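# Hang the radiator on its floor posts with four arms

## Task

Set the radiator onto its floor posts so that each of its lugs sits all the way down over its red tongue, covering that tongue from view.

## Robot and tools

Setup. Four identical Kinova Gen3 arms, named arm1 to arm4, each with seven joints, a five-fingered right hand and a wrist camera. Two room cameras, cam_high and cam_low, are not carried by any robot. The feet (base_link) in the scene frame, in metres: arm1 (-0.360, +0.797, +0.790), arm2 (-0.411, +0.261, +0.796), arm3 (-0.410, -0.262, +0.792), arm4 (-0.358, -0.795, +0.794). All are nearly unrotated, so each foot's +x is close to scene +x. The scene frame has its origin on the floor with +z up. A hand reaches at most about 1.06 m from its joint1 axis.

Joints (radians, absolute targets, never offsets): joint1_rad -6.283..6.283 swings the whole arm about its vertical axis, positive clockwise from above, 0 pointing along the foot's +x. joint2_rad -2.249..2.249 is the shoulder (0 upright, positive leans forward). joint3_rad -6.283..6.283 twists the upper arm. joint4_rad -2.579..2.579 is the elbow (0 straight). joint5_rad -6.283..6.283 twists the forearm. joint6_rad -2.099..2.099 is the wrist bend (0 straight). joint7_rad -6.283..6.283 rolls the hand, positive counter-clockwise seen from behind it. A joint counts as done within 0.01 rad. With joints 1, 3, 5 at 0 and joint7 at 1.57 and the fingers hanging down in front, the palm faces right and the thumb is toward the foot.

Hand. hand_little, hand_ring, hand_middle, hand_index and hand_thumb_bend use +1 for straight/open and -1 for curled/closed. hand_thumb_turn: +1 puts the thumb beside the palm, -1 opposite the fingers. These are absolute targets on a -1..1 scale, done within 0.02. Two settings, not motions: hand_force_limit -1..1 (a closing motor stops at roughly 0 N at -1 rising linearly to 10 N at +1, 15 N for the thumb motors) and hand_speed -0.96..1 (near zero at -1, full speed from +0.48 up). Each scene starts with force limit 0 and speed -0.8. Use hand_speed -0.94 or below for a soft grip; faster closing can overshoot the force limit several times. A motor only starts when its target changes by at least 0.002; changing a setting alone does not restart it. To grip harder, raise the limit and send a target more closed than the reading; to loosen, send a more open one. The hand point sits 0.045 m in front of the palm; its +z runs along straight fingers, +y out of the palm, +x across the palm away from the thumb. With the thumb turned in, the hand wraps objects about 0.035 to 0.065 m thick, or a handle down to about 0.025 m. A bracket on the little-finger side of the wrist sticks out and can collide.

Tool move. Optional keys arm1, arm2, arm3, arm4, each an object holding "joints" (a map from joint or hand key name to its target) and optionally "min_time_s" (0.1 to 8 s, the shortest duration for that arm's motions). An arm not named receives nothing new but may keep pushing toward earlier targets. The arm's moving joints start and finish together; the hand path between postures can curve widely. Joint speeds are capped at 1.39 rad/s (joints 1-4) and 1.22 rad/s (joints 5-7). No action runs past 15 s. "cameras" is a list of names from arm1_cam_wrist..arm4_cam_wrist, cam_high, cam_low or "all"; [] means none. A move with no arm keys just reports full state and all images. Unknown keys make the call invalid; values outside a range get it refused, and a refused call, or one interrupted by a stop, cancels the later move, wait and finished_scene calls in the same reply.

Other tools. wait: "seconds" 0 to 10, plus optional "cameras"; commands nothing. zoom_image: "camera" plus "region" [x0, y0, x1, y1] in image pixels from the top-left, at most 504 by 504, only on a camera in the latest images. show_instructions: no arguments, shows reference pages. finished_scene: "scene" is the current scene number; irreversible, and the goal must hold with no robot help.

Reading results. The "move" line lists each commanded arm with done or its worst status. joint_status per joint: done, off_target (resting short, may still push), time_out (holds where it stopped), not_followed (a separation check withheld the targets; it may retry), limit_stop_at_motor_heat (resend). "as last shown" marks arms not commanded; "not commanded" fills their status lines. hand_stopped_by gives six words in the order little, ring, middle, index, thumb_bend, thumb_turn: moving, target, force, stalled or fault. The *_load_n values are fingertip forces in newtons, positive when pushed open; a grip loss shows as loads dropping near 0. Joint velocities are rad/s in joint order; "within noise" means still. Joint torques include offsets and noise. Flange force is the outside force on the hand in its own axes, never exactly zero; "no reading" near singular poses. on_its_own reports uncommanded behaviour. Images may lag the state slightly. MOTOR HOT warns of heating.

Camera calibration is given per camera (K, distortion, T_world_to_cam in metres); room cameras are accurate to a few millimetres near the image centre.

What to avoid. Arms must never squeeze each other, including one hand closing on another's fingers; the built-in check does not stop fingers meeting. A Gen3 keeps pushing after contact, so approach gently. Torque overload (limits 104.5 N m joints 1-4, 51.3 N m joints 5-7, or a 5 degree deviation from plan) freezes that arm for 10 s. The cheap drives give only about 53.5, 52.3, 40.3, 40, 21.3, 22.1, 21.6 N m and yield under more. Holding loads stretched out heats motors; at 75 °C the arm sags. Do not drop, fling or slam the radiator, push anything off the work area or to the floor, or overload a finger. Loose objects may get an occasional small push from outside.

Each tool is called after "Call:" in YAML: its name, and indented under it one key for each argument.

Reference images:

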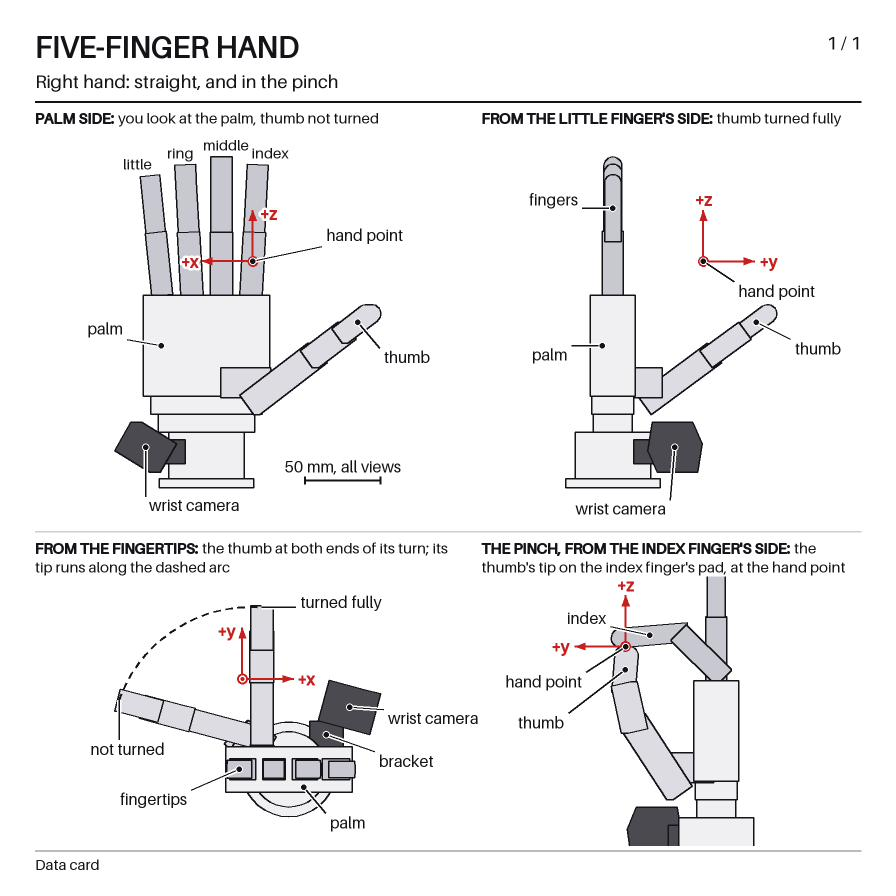

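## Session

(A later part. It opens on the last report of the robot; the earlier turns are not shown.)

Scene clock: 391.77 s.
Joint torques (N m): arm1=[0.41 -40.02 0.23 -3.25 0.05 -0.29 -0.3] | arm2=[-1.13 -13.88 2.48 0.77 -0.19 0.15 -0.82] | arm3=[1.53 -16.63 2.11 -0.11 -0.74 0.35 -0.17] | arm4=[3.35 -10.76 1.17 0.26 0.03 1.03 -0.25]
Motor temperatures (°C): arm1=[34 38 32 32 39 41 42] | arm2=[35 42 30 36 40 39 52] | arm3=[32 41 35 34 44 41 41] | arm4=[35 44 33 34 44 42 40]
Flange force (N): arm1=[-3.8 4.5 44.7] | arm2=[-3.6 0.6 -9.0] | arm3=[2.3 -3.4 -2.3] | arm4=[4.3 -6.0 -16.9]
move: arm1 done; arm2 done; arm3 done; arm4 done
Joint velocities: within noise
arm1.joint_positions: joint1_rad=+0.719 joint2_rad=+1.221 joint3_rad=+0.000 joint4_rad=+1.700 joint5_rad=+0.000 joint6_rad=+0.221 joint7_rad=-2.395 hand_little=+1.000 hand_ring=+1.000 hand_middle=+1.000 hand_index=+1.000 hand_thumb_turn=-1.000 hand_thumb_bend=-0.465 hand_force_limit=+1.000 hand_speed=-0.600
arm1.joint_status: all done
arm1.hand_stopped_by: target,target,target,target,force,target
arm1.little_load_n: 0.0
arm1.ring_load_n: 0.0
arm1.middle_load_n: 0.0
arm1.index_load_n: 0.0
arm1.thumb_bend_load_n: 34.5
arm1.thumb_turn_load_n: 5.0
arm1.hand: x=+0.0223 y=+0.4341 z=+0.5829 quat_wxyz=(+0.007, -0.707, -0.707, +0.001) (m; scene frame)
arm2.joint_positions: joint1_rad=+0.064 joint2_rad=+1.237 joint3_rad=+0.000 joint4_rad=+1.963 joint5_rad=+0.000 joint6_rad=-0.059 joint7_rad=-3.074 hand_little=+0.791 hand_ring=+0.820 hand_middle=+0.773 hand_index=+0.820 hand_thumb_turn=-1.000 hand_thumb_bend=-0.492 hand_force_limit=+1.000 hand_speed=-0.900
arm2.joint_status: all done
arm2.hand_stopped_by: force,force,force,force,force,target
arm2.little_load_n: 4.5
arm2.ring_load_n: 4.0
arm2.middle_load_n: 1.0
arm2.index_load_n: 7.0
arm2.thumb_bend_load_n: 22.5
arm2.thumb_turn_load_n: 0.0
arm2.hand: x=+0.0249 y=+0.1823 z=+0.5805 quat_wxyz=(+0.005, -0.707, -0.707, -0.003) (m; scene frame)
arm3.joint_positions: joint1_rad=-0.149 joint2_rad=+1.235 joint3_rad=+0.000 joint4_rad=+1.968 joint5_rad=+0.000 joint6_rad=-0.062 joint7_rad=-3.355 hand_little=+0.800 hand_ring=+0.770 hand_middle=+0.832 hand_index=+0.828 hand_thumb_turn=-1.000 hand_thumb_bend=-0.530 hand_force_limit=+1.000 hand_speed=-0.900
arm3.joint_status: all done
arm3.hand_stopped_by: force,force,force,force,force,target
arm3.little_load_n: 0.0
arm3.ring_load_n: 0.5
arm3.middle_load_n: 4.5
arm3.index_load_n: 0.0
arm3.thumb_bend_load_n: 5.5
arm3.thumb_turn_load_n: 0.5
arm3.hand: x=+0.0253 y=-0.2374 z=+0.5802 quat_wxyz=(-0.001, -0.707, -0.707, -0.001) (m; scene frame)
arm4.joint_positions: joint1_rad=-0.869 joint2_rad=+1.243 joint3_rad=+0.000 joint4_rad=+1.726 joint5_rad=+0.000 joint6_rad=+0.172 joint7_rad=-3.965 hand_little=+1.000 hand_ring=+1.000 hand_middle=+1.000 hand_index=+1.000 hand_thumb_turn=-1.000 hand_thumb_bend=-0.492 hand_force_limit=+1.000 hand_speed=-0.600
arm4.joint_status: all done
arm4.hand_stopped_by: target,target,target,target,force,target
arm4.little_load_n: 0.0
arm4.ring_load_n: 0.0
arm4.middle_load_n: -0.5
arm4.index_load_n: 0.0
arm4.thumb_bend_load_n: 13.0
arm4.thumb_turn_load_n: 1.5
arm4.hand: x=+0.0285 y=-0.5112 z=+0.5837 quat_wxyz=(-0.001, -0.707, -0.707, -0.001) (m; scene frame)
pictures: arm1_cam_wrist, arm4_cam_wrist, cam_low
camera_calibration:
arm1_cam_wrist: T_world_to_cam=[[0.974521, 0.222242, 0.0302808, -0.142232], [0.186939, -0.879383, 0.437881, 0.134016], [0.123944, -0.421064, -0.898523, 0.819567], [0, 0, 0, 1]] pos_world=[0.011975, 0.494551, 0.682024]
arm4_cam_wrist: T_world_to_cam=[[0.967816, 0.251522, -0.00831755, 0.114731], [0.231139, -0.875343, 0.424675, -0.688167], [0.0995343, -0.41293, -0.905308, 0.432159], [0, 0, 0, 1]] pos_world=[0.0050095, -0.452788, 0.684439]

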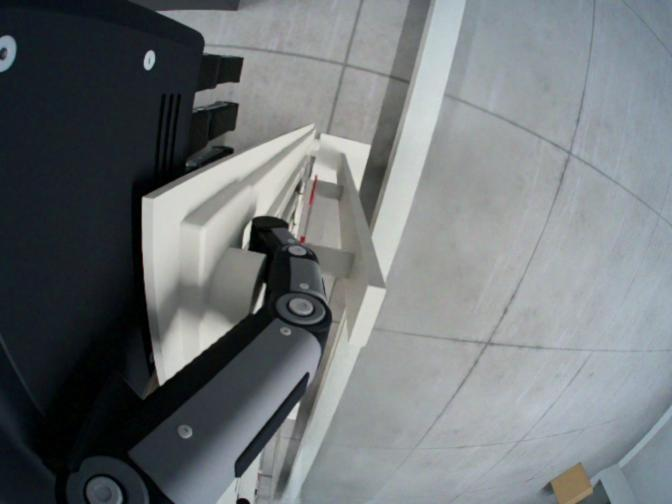

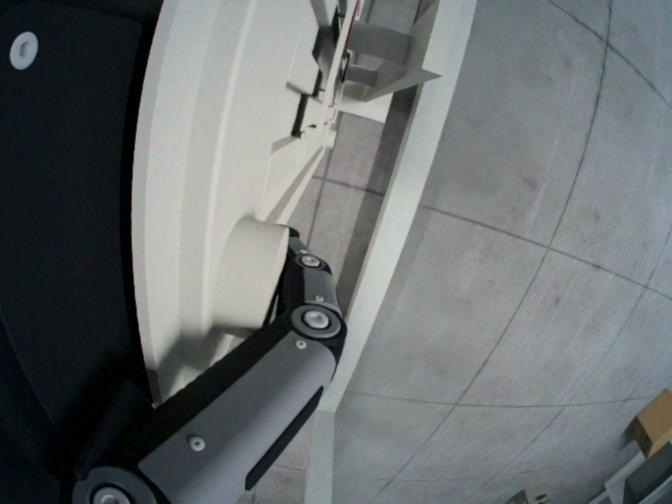

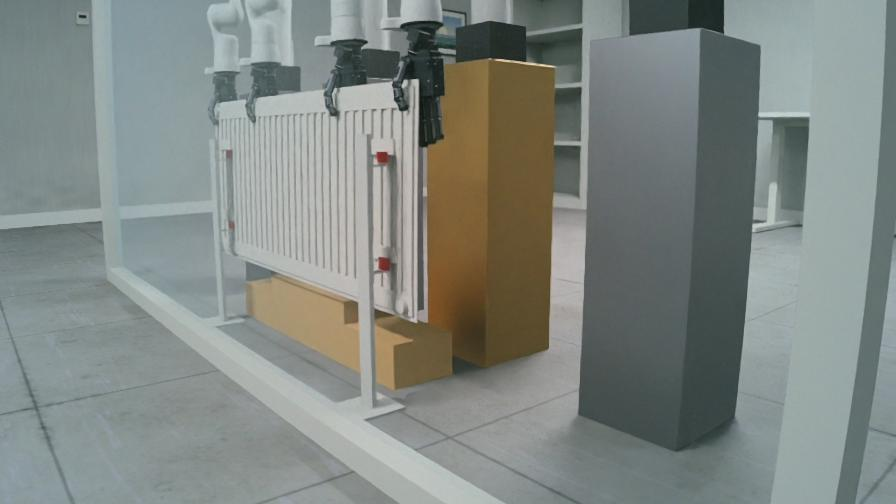

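Call:
move:
  arm1: {"joints":{"joint1_rad":0.7188,"joint2_rad":1.1739,"joint4_rad":1.7228,"joint6_rad":0.2449,"joint7_rad":-2.3948},"min_time_s":2}
  arm2: {"joints":{"joint1_rad":0.0635,"joint2_rad":1.1853,"joint4_rad":1.9909,"joint6_rad":-0.0346,"joint7_rad":-3.0741},"min_time_s":2}
  arm3: {"joints":{"joint1_rad":-0.1492,"joint2_rad":1.1828,"joint4_rad":1.9957,"joint6_rad":-0.0369,"joint7_rad":-3.3548},"min_time_s":2}
  arm4: {"joints":{"joint1_rad":-0.8690,"joint2_rad":1.1957,"joint4_rad":1.7513,"joint6_rad":0.1946,"joint7_rad":-3.9646},"min_time_s":2}
  cameras: ["all"]

Call:
zoom_image:
  camera: "cam_high"
  region: [460, 270, 540, 400]

Call:
zoom_image:
  camera: "cam_high"
  region: [360, 210, 440, 310]

Call:
zoom_image:
  camera: "arm2_cam_wrist"
  region: [310, 0, 410, 80]

Call:
zoom_image:
  camera: "arm3_cam_wrist"
  region: [270, 180, 380, 480]

Scene clock: 397.60 s.
Joint torques (N m): arm1=[0.34 -31.77 0.1 -1.36 0.34 0.3 -0.02] | arm2=[-1.13 -25.42 4.29 -1.38 0.17 -1.02 -0.45] | arm3=[0.32 -29.73 1.29 -1.43 -0.62 -1.02 -0.07] | arm4=[0.97 -30.24 0.12 -2.17 0.53 0.87 0.24]
Motor temperatures (°C): arm1=[34 39 32 32 39 41 42] | arm2=[35 42 30 36 40 39 52] | arm3=[32 42 35 34 44 41 41] | arm4=[35 44 33 34 44 42 40]
Flange force (N): arm1=[-4.9 6.3 28.8] | arm2=[-2.2 -2.9 17.2] | arm3=[-0.6 -3.2 29.1] | arm4=[2.5 -1.9 26.7]
move: arm1 done; arm2 done; arm3 done; arm4 done
Joint velocities: within noise
arm1.joint_positions: joint1_rad=+0.719 joint2_rad=+1.174 joint3_rad=+0.000 joint4_rad=+1.723 joint5_rad=+0.000 joint6_rad=+0.245 joint7_rad=-2.395 hand_little=+1.000 hand_ring=+1.000 hand_middle=+1.000 hand_index=+1.000 hand_thumb_turn=-1.000 hand_thumb_bend=-0.465 hand_force_limit=+1.000 hand_speed=-0.600
arm1.joint_status: all done
arm1.hand_stopped_by: target,target,target,target,force,target
arm1.little_load_n: 0.0
arm1.ring_load_n: 0.0
arm1.middle_load_n: 0.0
arm1.index_load_n: 0.0
arm1.thumb_bend_load_n: 35.0
arm1.thumb_turn_load_n: 2.0
arm1.hand: x=+0.0225 y=+0.4339 z=+0.6029 quat_wxyz=(+0.007, -0.707, -0.707, +0.001) (m; scene frame)
arm2.joint_positions: joint1_rad=+0.063 joint2_rad=+1.185 joint3_rad=+0.000 joint4_rad=+1.991 joint5_rad=+0.000 joint6_rad=-0.035 joint7_rad=-3.074 hand_little=+0.791 hand_ring=+0.820 hand_middle=+0.773 hand_index=+0.820 hand_thumb_turn=-1.000 hand_thumb_bend=-0.492 hand_force_limit=+1.000 hand_speed=-0.900
arm2.joint_status: all done
arm2.hand_stopped_by: force,force,force,force,force,target
arm2.little_load_n: 1.5
arm2.ring_load_n: 3.0
arm2.middle_load_n: 0.5
arm2.index_load_n: 7.5
arm2.thumb_bend_load_n: 23.5
arm2.thumb_turn_load_n: 1.0
arm2.hand: x=+0.0249 y=+0.1820 z=+0.6007 quat_wxyz=(+0.005, -0.707, -0.707, -0.003) (m; scene frame)
arm3.joint_positions: joint1_rad=-0.149 joint2_rad=+1.183 joint3_rad=+0.000 joint4_rad=+1.996 joint5_rad=+0.000 joint6_rad=-0.037 joint7_rad=-3.355 hand_little=+0.800 hand_ring=+0.770 hand_middle=+0.832 hand_index=+0.829 hand_thumb_turn=-1.000 hand_thumb_bend=-0.529 hand_force_limit=+1.000 hand_speed=-0.900
arm3.joint_status: all done
arm3.hand_stopped_by: force,force,force,force,force,target
arm3.little_load_n: 1.0
arm3.ring_load_n: 0.0
arm3.middle_load_n: 10.5
arm3.index_load_n: 9.0
arm3.thumb_bend_load_n: 23.0
arm3.thumb_turn_load_n: 2.5
arm3.hand: x=+0.0253 y=-0.2374 z=+0.6003 quat_wxyz=(-0.001, -0.707, -0.707, -0.001) (m; scene frame)
arm4.joint_positions: joint1_rad=-0.869 joint2_rad=+1.196 joint3_rad=+0.000 joint4_rad=+1.751 joint5_rad=+0.000 joint6_rad=+0.195 joint7_rad=-3.965 hand_little=+1.000 hand_ring=+1.000 hand_middle=+1.000 hand_index=+1.000 hand_thumb_turn=-1.000 hand_thumb_bend=-0.492 hand_force_limit=+1.000 hand_speed=-0.600
arm4.joint_status: all done
arm4.hand_stopped_by: target,target,target,target,force,target
arm4.little_load_n: 0.0
arm4.ring_load_n: 0.0
arm4.middle_load_n: 0.0
arm4.index_load_n: 0.0
arm4.thumb_bend_load_n: 18.5
arm4.thumb_turn_load_n: 4.0
arm4.hand: x=+0.0284 y=-0.5111 z=+0.6039 quat_wxyz=(-0.001, -0.707, -0.707, -0.001) (m; scene frame)
pictures: arm1_cam_wrist, arm2_cam_wrist, arm3_cam_wrist, arm4_cam_wrist, cam_high, cam_low
camera_calibration:
arm1_cam_wrist: T_world_to_cam=[[0.974521, 0.222244, 0.0302795, -0.142989], [0.186942, -0.879382, 0.437881, 0.125045], [0.123944, -0.421063, -0.898523, 0.837428], [0, 0, 0, 1]] pos_world=[0.012175, 0.494351, 0.702024]
arm2_cam_wrist: T_world_to_cam=[[0.957357, 0.287135, 0.0319579, -0.0977622], [0.24317, -0.86058, 0.447516, -0.104526], [0.156, -0.420661, -0.893705, 0.729018], [0, 0, 0, 1]] pos_world=[0.00528451, 0.244787, 0.701428]
arm3_cam_wrist: T_world_to_cam=[[0.977461, 0.205336, 0.0490513, -0.00656008], [0.169534, -0.901925, 0.397228, -0.438204], [0.125806, -0.379959, -0.916408, 0.572135], [0, 0, 0, 1]] pos_world=[0.00872494, -0.176492, 0.698698]
arm4_cam_wrist: T_world_to_cam=[[0.967816, 0.251522, -0.00831755, 0.114898], [0.231139, -0.875343, 0.424675, -0.696703], [0.0995343, -0.41293, -0.905308, 0.450356], [0, 0, 0, 1]] pos_world=[0.0050095, -0.452788, 0.704539]

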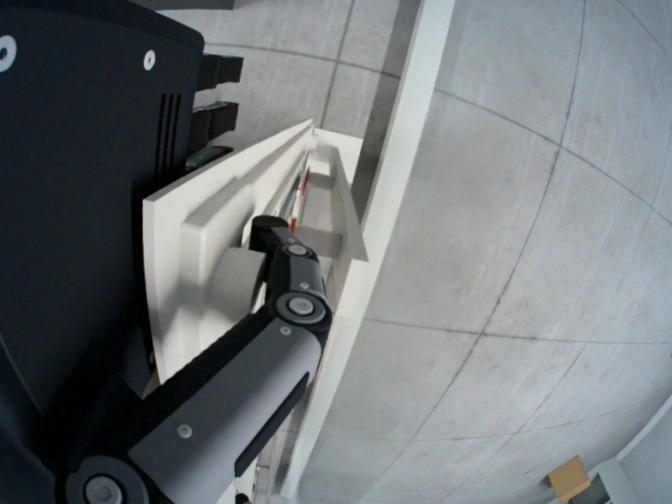

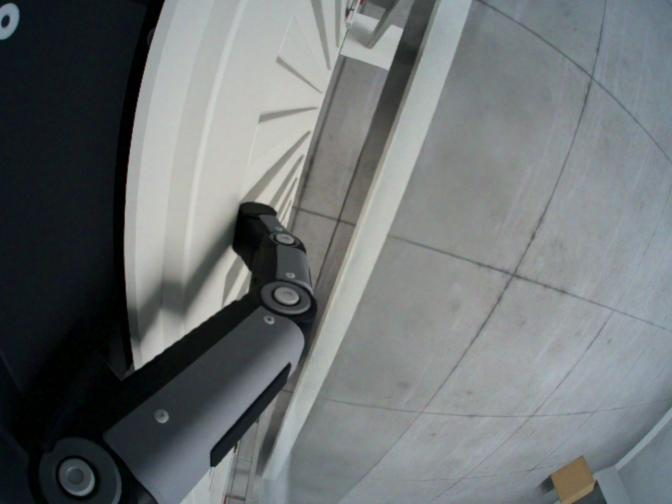

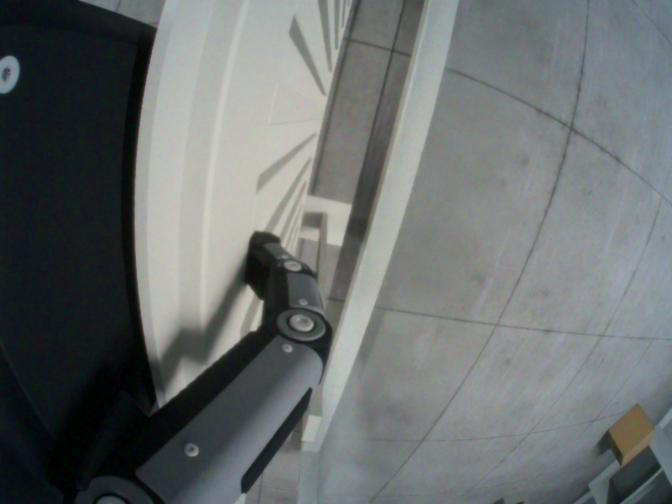

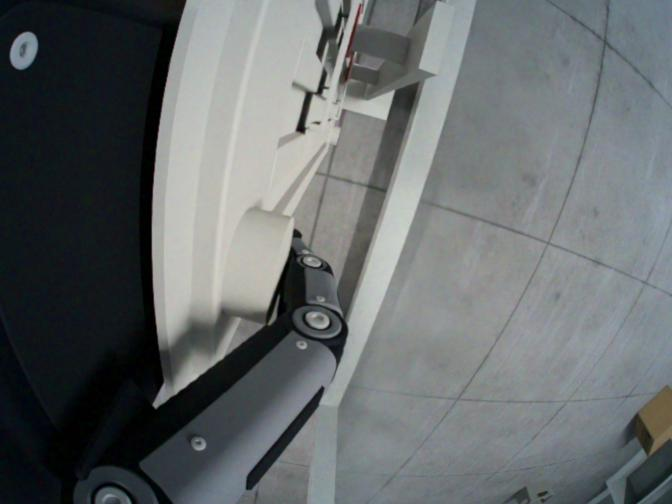

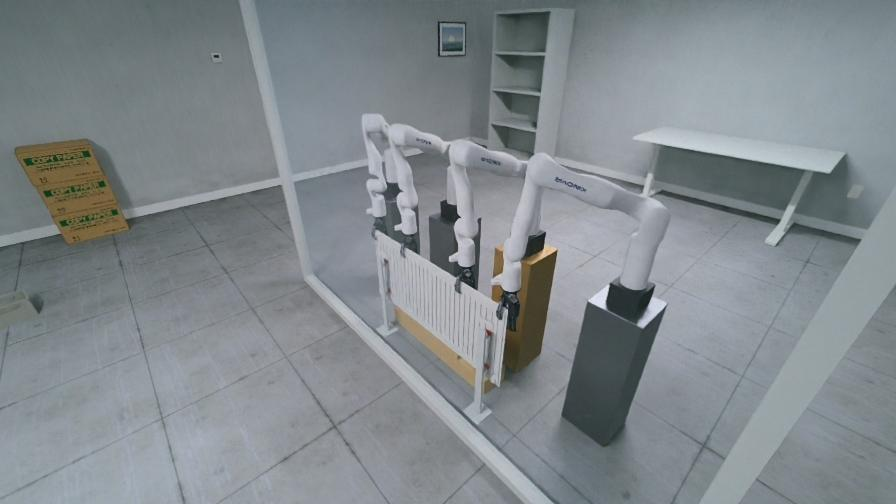

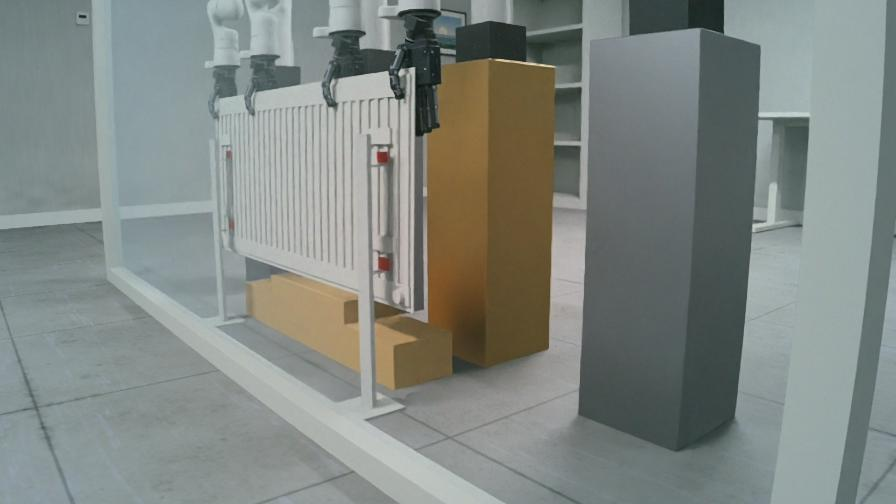

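Scaled by 3.877 from the camera's 896x504 image, which has a finer 1280x720 frame.

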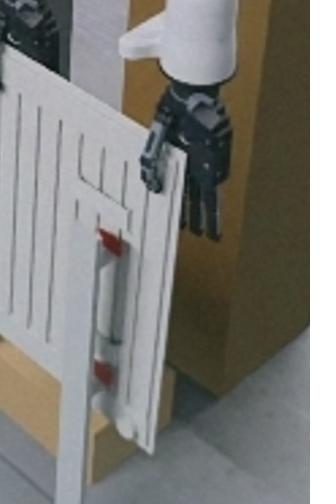

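Scaled by 5.040 from the camera's 896x504 image, which has a finer 1280x720 frame.

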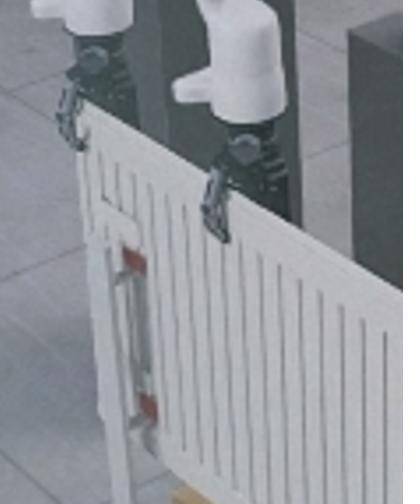

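Scaled by 5.040 from the camera's 672x504 image, which has a finer 960x720 frame.

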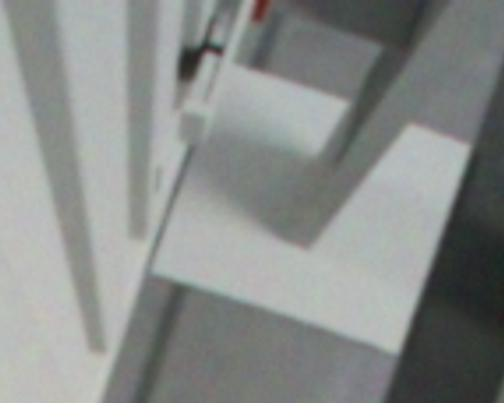

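Scaled by 1.680 from the camera's 672x504 image, which has a finer 960x720 frame.

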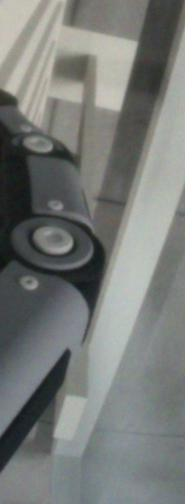

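Call:
zoom_image:
  camera: "cam_high"
  region: [474, 312, 504, 342]

Call:
zoom_image:
  camera: "cam_low"
  region: [360, 120, 410, 170]

Call:
zoom_image:
  camera: "cam_high"
  region: [370, 240, 400, 280]

Call:
zoom_image:
  camera: "cam_low"
  region: [205, 130, 245, 170]

Scaled by 16.800 from the camera's 896x504 image, which has a finer 1280x720 frame.

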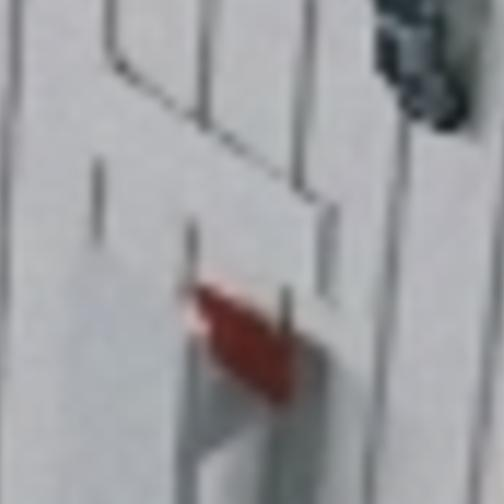

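Scaled by 10.080 from the camera's 896x504 image, which has a finer 1280x720 frame.

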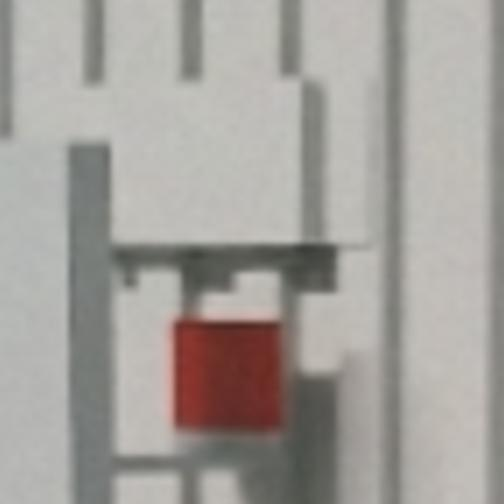

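Scaled by 12.600 from the camera's 896x504 image, which has a finer 1280x720 frame.

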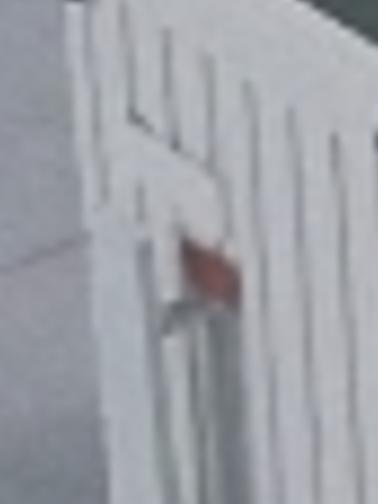

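Scaled by 12.600 from the camera's 896x504 image, which has a finer 1280x720 frame.

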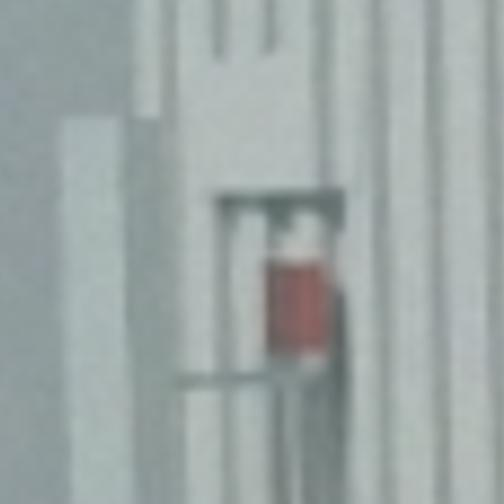

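Call:
move:
  arm1: {"joints":{"joint1_rad":0.6729,"joint2_rad":1.1699,"joint4_rad":1.7488,"joint6_rad":0.2230,"joint7_rad":-2.4518},"min_time_s":3}
  arm2: {"joints":{"joint1_rad":0.0103,"joint2_rad":1.1853,"joint4_rad":1.9770,"joint6_rad":-0.0207,"joint7_rad":-3.1384},"min_time_s":3}
  arm3: {"joints":{"joint1_rad":-0.1992,"joint2_rad":1.1827,"joint4_rad":1.9792,"joint6_rad":-0.0203,"joint7_rad":-3.4159},"min_time_s":3}
  arm4: {"joints":{"joint1_rad":-0.9002,"joint2_rad":1.2028,"joint4_rad":1.7045,"joint6_rad":0.2344,"joint7_rad":-4.0069},"min_time_s":3}
  cameras: ["arm1_cam_wrist","arm4_cam_wrist","cam_low","cam_high"]

Call:
zoom_image:
  camera: "cam_high"
  region: [474, 312, 504, 342]

Call:
zoom_image:
  camera: "cam_low"
  region: [360, 120, 410, 170]

Call:
zoom_image:
  camera: "cam_high"
  region: [370, 240, 400, 280]

Call:
zoom_image:
  camera: "cam_low"
  region: [205, 130, 245, 170]

Call:
zoom_image:
  camera: "arm4_cam_wrist"
  region: [310, 0, 370, 110]

Call:
zoom_image:
  camera: "arm1_cam_wrist"
  region: [270, 130, 340, 250]

Scene clock: 407.13 s.
Joint torques (N m): arm1=[0.14 -31.13 0 -1.33 0.08 0.31 -0.25] | arm2=[-1.12 -25.02 3.83 0.12 -0.23 -0.48 -0.85] | arm3=[1.6 -28.92 3.07 -0.13 -0.86 -0.11 -0.27] | arm4=[1.89 -31.83 0.98 -4.75 0.15 0.03 -0.23]
Motor temperatures (°C): arm1=[34 40 32 32 39 41 42] | arm2=[35 43 30 36 40 39 52] | arm3=[32 42 35 34 44 41 41] | arm4=[35 45 33 34 44 42 40]
Flange force (N): arm1=[-4.3 4.9 28.0] | arm2=[-3.7 0.9 18.6] | arm3=[2.3 -1.9 29.5] | arm4=[0.1 -5.4 25.4]
move: arm1 done; arm2 done; arm3 done; arm4 done
Joint velocities: within noise
arm1.joint_positions: joint1_rad=+0.673 joint2_rad=+1.170 joint3_rad=+0.000 joint4_rad=+1.749 joint5_rad=+0.000 joint6_rad=+0.223 joint7_rad=-2.452 hand_little=+1.000 hand_ring=+1.000 hand_middle=+1.000 hand_index=+1.000 hand_thumb_turn=-1.000 hand_thumb_bend=-0.464 hand_force_limit=+1.000 hand_speed=-0.600
arm1.joint_status: all done
arm1.hand_stopped_by: target,target,target,target,force,target
arm1.little_load_n: 0.0
arm1.ring_load_n: 0.0
arm1.middle_load_n: 0.0
arm1.index_load_n: 0.0
arm1.thumb_bend_load_n: 37.5
arm1.thumb_turn_load_n: 1.5
arm1.hand: x=+0.0315 y=+0.4533 z=+0.6029 quat_wxyz=(+0.007, -0.711, -0.703, +0.001) (m; scene frame)
arm2.joint_positions: joint1_rad=+0.010 joint2_rad=+1.185 joint3_rad=+0.000 joint4_rad=+1.977 joint5_rad=+0.000 joint6_rad=-0.021 joint7_rad=-3.138 hand_little=+0.791 hand_ring=+0.820 hand_middle=+0.773 hand_index=+0.820 hand_thumb_turn=-1.000 hand_thumb_bend=-0.492 hand_force_limit=+1.000 hand_speed=-0.900
arm2.joint_status: all done
arm2.hand_stopped_by: force,force,force,force,force,target
arm2.little_load_n: 5.5
arm2.ring_load_n: 4.5
arm2.middle_load_n: 0.5
arm2.index_load_n: 7.0
arm2.thumb_bend_load_n: 23.5
arm2.thumb_turn_load_n: 1.0
arm2.hand: x=+0.0311 y=+0.2014 z=+0.6008 quat_wxyz=(+0.005, -0.711, -0.703, -0.003) (m; scene frame)
arm3.joint_positions: joint1_rad=-0.199 joint2_rad=+1.183 joint3_rad=+0.000 joint4_rad=+1.979 joint5_rad=+0.000 joint6_rad=-0.020 joint7_rad=-3.416 hand_little=+0.800 hand_ring=+0.770 hand_middle=+0.832 hand_index=+0.829 hand_thumb_turn=-1.000 hand_thumb_bend=-0.528 hand_force_limit=+1.000 hand_speed=-0.900
arm3.joint_status: all done
arm3.hand_stopped_by: force,force,force,force,force,target
arm3.little_load_n: 4.0
arm3.ring_load_n: 0.0
arm3.middle_load_n: 10.0
arm3.index_load_n: 5.0
arm3.thumb_bend_load_n: 24.5
arm3.thumb_turn_load_n: 2.5
arm3.hand: x=+0.0267 y=-0.2180 z=+0.6002 quat_wxyz=(-0.001, -0.711, -0.703, -0.001) (m; scene frame)
arm4.joint_positions: joint1_rad=-0.900 joint2_rad=+1.203 joint3_rad=+0.000 joint4_rad=+1.704 joint5_rad=+0.000 joint6_rad=+0.234 joint7_rad=-4.007 hand_little=+1.000 hand_ring=+1.000 hand_middle=+1.000 hand_index=+1.000 hand_thumb_turn=-1.000 hand_thumb_bend=-0.492 hand_force_limit=+1.000 hand_speed=-0.600
arm4.joint_status: all done
arm4.hand_stopped_by: target,target,target,target,force,target
arm4.little_load_n: 0.0
arm4.ring_load_n: 0.0
arm4.middle_load_n: 0.0
arm4.index_load_n: 0.0
arm4.thumb_bend_load_n: 18.5
arm4.thumb_turn_load_n: 3.5
arm4.hand: x=+0.0268 y=-0.4918 z=+0.6037 quat_wxyz=(-0.001, -0.711, -0.703, -0.001) (m; scene frame)
pictures: arm1_cam_wrist, arm4_cam_wrist, cam_high, cam_low
camera_calibration:
arm1_cam_wrist: T_world_to_cam=[[0.976929, 0.211438, 0.0300557, -0.151035], [0.177293, -0.881403, 0.43783, 0.141643], [0.119065, -0.4224, -0.898555, 0.845244], [0, 0, 0, 1]] pos_world=[0.0217988, 0.51381, 0.702023]
arm4_cam_wrist: T_world_to_cam=[[0.970544, 0.24078, -0.00833687, 0.106305], [0.221428, -0.877831, 0.424715, -0.68036], [0.0949446, -0.414051, -0.905289, 0.457968], [0, 0, 0, 1]] pos_world=[0.00399565, -0.433216, 0.704439]

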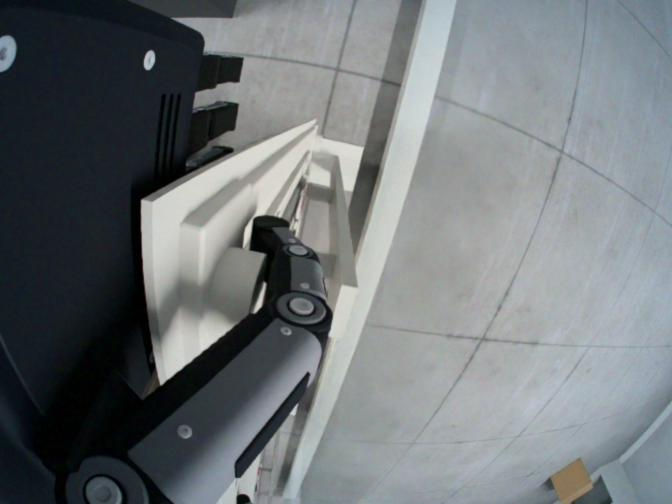

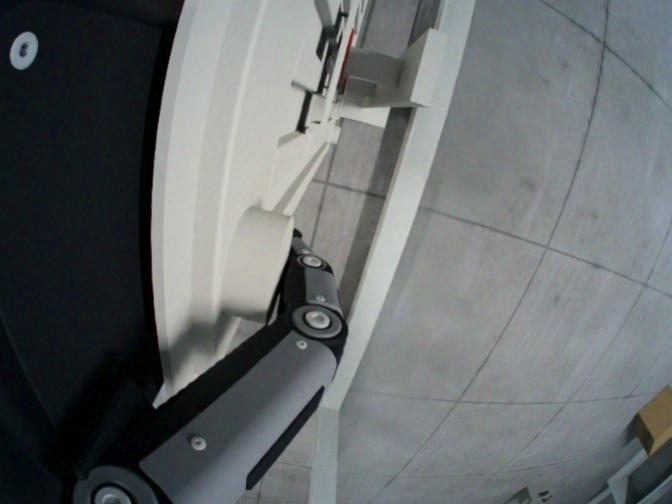

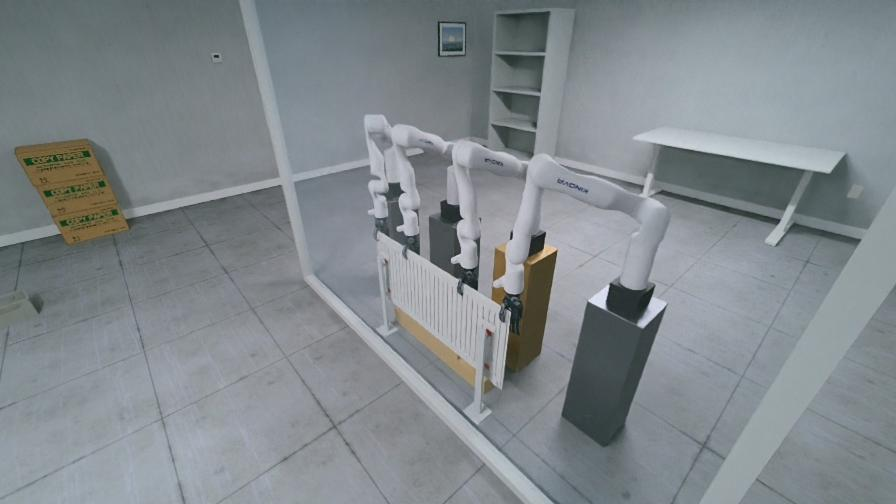

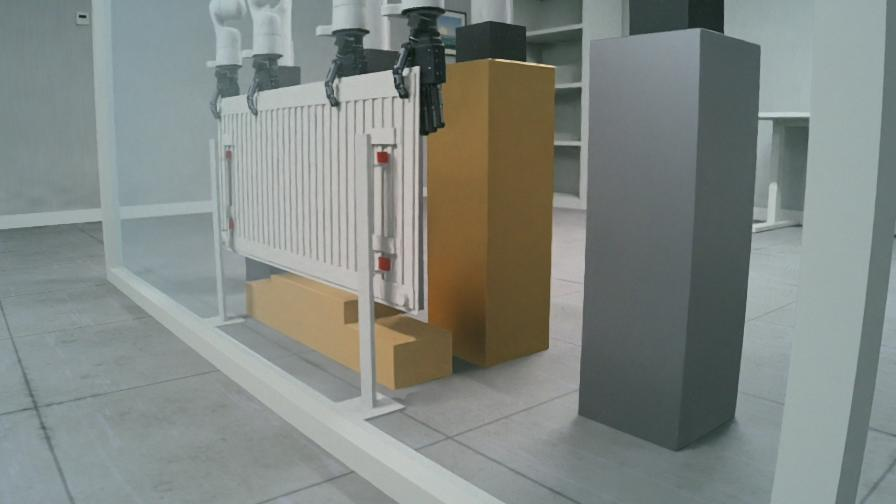

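Scaled by 16.800 from the camera's 896x504 image, which has a finer 1280x720 frame.

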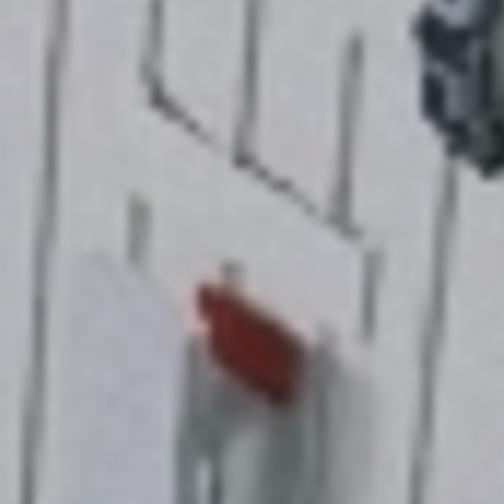

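Scaled by 10.080 from the camera's 896x504 image, which has a finer 1280x720 frame.

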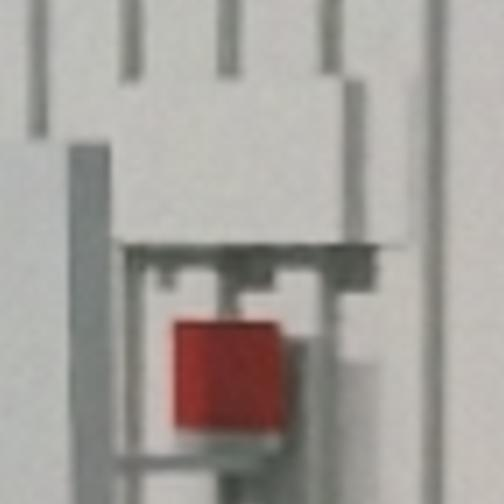

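Scaled by 12.600 from the camera's 896x504 image, which has a finer 1280x720 frame.

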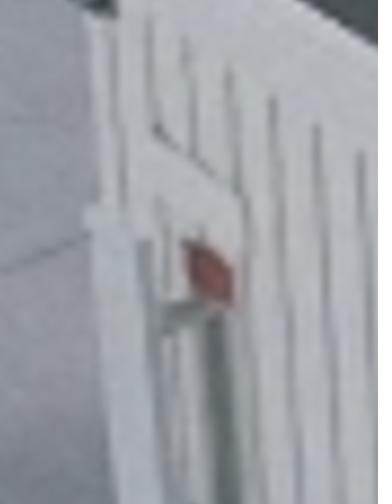

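Scaled by 12.600 from the camera's 896x504 image, which has a finer 1280x720 frame.

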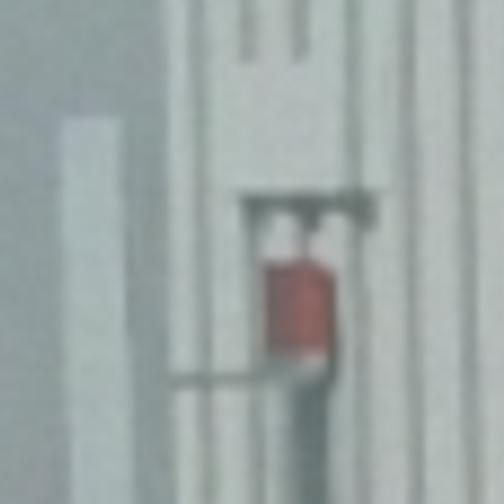

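Scaled by 4.582 from the camera's 672x504 image, which has a finer 960x720 frame.

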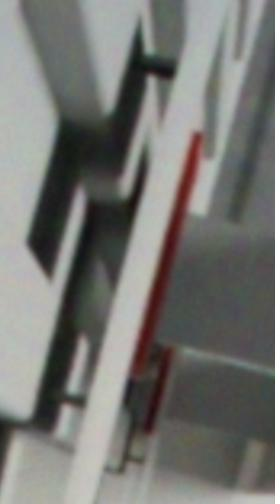

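Scaled by 4.200 from the camera's 672x504 image, which has a finer 960x720 frame.

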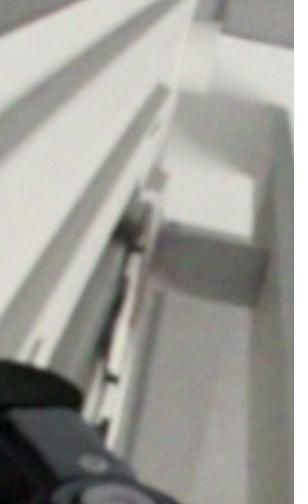

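Call:
move:
  arm1: {"joints":{"joint2_rad":1.2170,"joint4_rad":1.7254,"joint6_rad":0.1992},"min_time_s":3}
  arm2: {"joints":{"joint2_rad":1.2368,"joint4_rad":1.9499,"joint6_rad":-0.0450},"min_time_s":3}
  arm3: {"joints":{"joint2_rad":1.2343,"joint4_rad":1.9521,"joint6_rad":-0.0448},"min_time_s":3}
  arm4: {"joints":{"joint2_rad":1.2495,"joint4_rad":1.6794,"joint6_rad":0.2127},"min_time_s":3}
  cameras: ["arm1_cam_wrist","arm4_cam_wrist","cam_low","cam_high"]

Call:
zoom_image:
  camera: "cam_low"
  region: [360, 120, 410, 170]

Call:
zoom_image:
  camera: "cam_low"
  region: [205, 130, 245, 170]

Call:
zoom_image:
  camera: "arm4_cam_wrist"
  region: [310, 0, 370, 110]

Call:
zoom_image:
  camera: "cam_low"
  region: [360, 220, 420, 280]

Scene clock: 412.30 s.
Joint torques (N m): arm1=[0 -40.47 0.12 -3.89 0.33 -0.72 -0.02] | arm2=[-1.11 -14.89 2.54 0.77 -0.33 -0.2 -0.94] | arm3=[1.53 -16.45 2.17 -0.06 -0.76 0.41 -0.17] | arm4=[3.82 -11.19 1.9 -0.51 0.38 0.67 0.03]
Motor temperatures (°C): arm1=[34 40 32 32 39 41 42] | arm2=[35 42 30 36 40 39 52] | arm3=[32 42 35 34 44 41 41] | arm4=[35 45 33 34 44 42 40]
Flange force (N): arm1=[-2.3 3.0 45.1] | arm2=[-3.9 2.2 -6.9] | arm3=[2.1 -3.1 -2.8] | arm4=[4.1 -8.0 -17.4]
move: arm1 done; arm2 done; arm3 done; arm4 done
Joint velocities: within noise
arm1.joint_positions: joint1_rad=+0.673 joint2_rad=+1.217 joint3_rad=+0.000 joint4_rad=+1.725 joint5_rad=+0.000 joint6_rad=+0.199 joint7_rad=-2.452 hand_little=+1.000 hand_ring=+1.000 hand_middle=+1.000 hand_index=+1.000 hand_thumb_turn=-1.000 hand_thumb_bend=-0.464 hand_force_limit=+1.000 hand_speed=-0.600
arm1.joint_status: all done
arm1.hand_stopped_by: target,target,target,target,force,target
arm1.little_load_n: -0.5
arm1.ring_load_n: 0.0
arm1.middle_load_n: 0.0
arm1.index_load_n: 0.0
arm1.thumb_bend_load_n: 36.0
arm1.thumb_turn_load_n: 4.5
arm1.hand: x=+0.0313 y=+0.4534 z=+0.5830 quat_wxyz=(+0.007, -0.711, -0.703, +0.001) (m; scene frame)
arm2.joint_positions: joint1_rad=+0.010 joint2_rad=+1.237 joint3_rad=+0.000 joint4_rad=+1.950 joint5_rad=+0.000 joint6_rad=-0.045 joint7_rad=-3.138 hand_little=+0.791 hand_ring=+0.820 hand_middle=+0.773 hand_index=+0.820 hand_thumb_turn=-1.000 hand_thumb_bend=-0.492 hand_force_limit=+1.000 hand_speed=-0.900
arm2.joint_status: all done
arm2.hand_stopped_by: force,force,force,force,force,target
arm2.little_load_n: 4.0
arm2.ring_load_n: 5.0
arm2.middle_load_n: 2.5
arm2.index_load_n: 9.5
arm2.thumb_bend_load_n: 22.5
arm2.thumb_turn_load_n: 0.0
arm2.hand: x=+0.0310 y=+0.2016 z=+0.5808 quat_wxyz=(+0.005, -0.711, -0.703, -0.003) (m; scene frame)
arm3.joint_positions: joint1_rad=-0.199 joint2_rad=+1.234 joint3_rad=+0.000 joint4_rad=+1.952 joint5_rad=+0.000 joint6_rad=-0.045 joint7_rad=-3.416 hand_little=+0.800 hand_ring=+0.770 hand_middle=+0.832 hand_index=+0.828 hand_thumb_turn=-1.000 hand_thumb_bend=-0.530 hand_force_limit=+1.000 hand_speed=-0.900
arm3.joint_status: all done
arm3.hand_stopped_by: force,force,force,force,force,target
arm3.little_load_n: 0.0
arm3.ring_load_n: 0.0
arm3.middle_load_n: 4.5
arm3.index_load_n: 0.5
arm3.thumb_bend_load_n: 6.0
arm3.thumb_turn_load_n: 1.0
arm3.hand: x=+0.0268 y=-0.2181 z=+0.5801 quat_wxyz=(-0.001, -0.711, -0.703, -0.001) (m; scene frame)
arm4.joint_positions: joint1_rad=-0.900 joint2_rad=+1.249 joint3_rad=+0.000 joint4_rad=+1.679 joint5_rad=+0.000 joint6_rad=+0.213 joint7_rad=-4.007 hand_little=+1.000 hand_ring=+1.000 hand_middle=+1.000 hand_index=+1.000 hand_thumb_turn=-1.000 hand_thumb_bend=-0.492 hand_force_limit=+1.000 hand_speed=-0.600
arm4.joint_status: all done
arm4.hand_stopped_by: target,target,target,target,force,target
arm4.little_load_n: 0.0
arm4.ring_load_n: 0.0
arm4.middle_load_n: 0.0
arm4.index_load_n: -0.5
arm4.thumb_bend_load_n: 13.5
arm4.thumb_turn_load_n: 1.5
arm4.hand: x=+0.0269 y=-0.4918 z=+0.5837 quat_wxyz=(-0.001, -0.711, -0.703, -0.001) (m; scene frame)
pictures: arm1_cam_wrist, arm4_cam_wrist, cam_high, cam_low
camera_calibration:
arm1_cam_wrist: T_world_to_cam=[[0.976937, 0.211386, 0.0301656, -0.150329], [0.177187, -0.881379, 0.437923, 0.150537], [0.119158, -0.422478, -0.898506, 0.827386], [0, 0, 0, 1]] pos_world=[0.0215988, 0.51401, 0.682023]
arm4_cam_wrist: T_world_to_cam=[[0.970565, 0.240695, -0.00829458, 0.105975], [0.221336, -0.877871, 0.42468, -0.671881], [0.0949366, -0.414015, -0.905306, 0.439879], [0, 0, 0, 1]] pos_world=[0.00409544, -0.433215, 0.684438]

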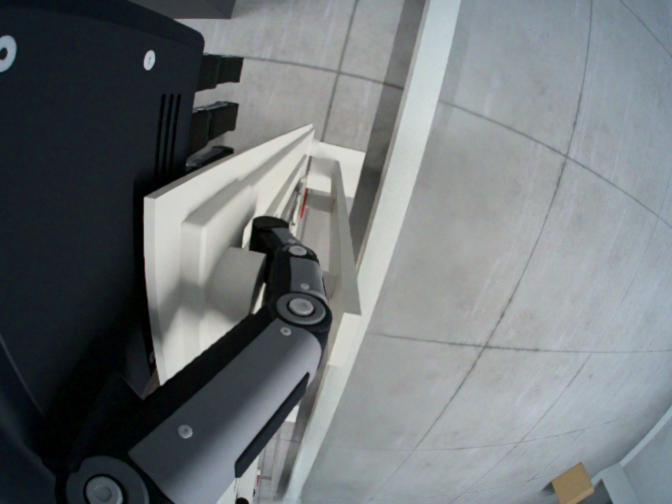

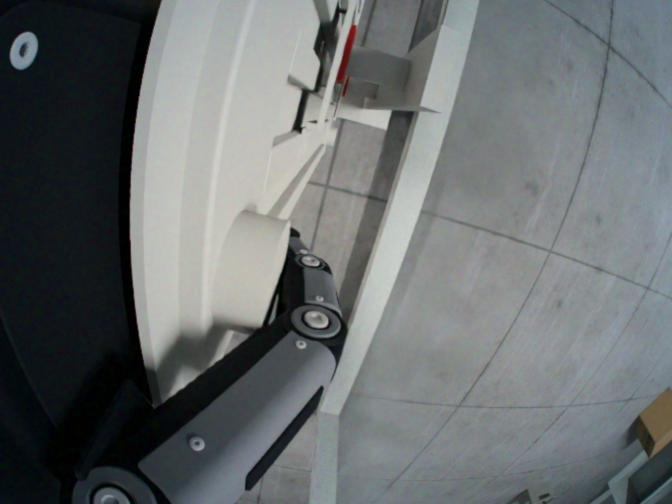

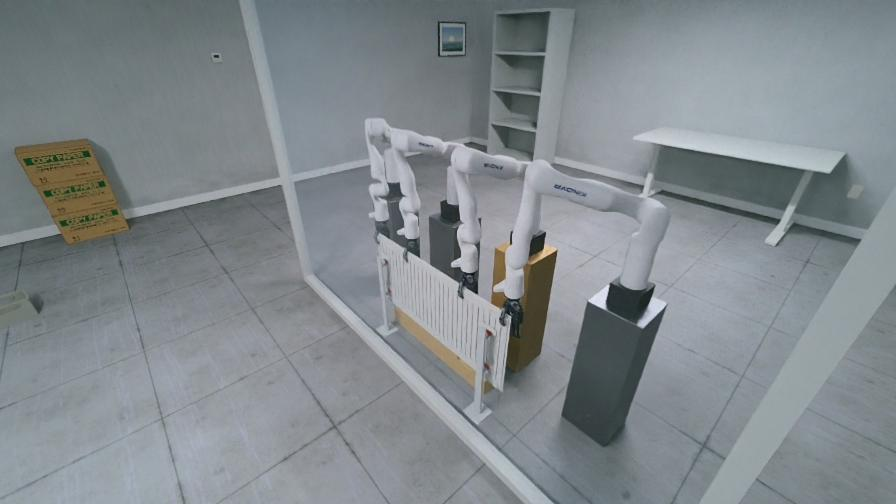

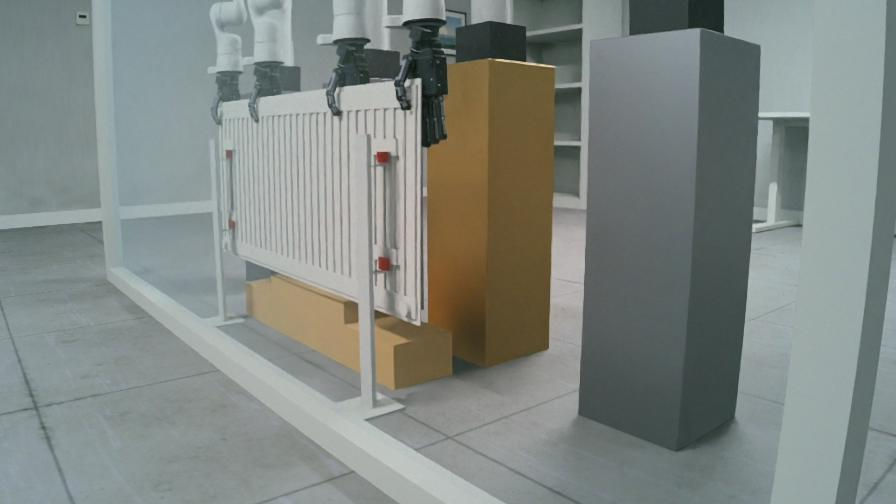

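Scaled by 10.080 from the camera's 896x504 image, which has a finer 1280x720 frame.

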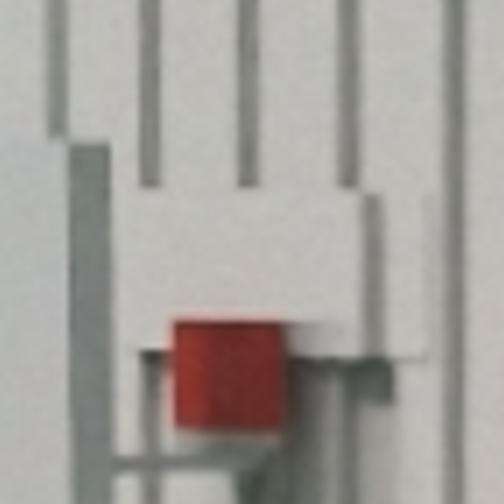

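Scaled by 12.600 from the camera's 896x504 image, which has a finer 1280x720 frame.

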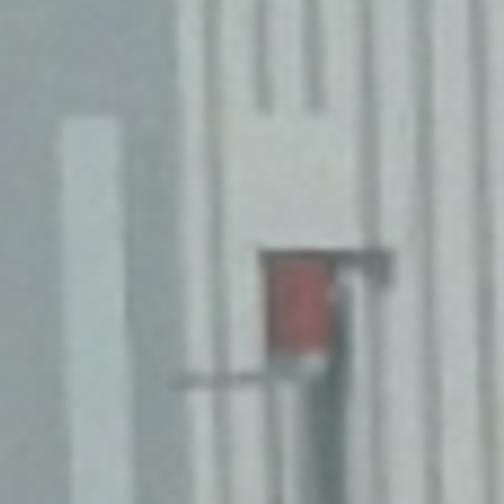

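Scaled by 4.582 from the camera's 672x504 image, which has a finer 960x720 frame.

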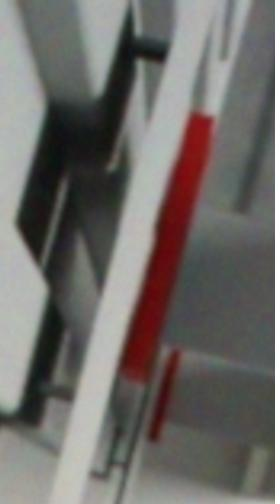

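Scaled by 8.400 from the camera's 896x504 image, which has a finer 1280x720 frame.

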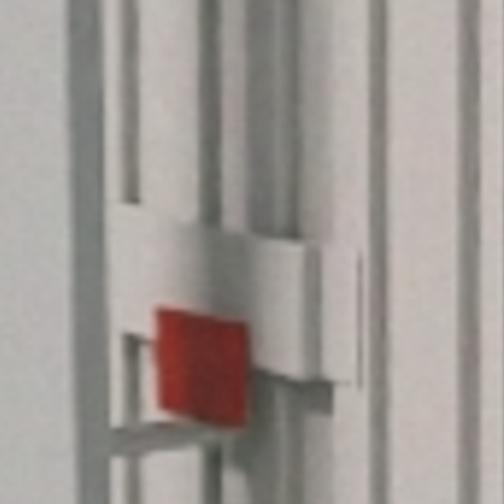

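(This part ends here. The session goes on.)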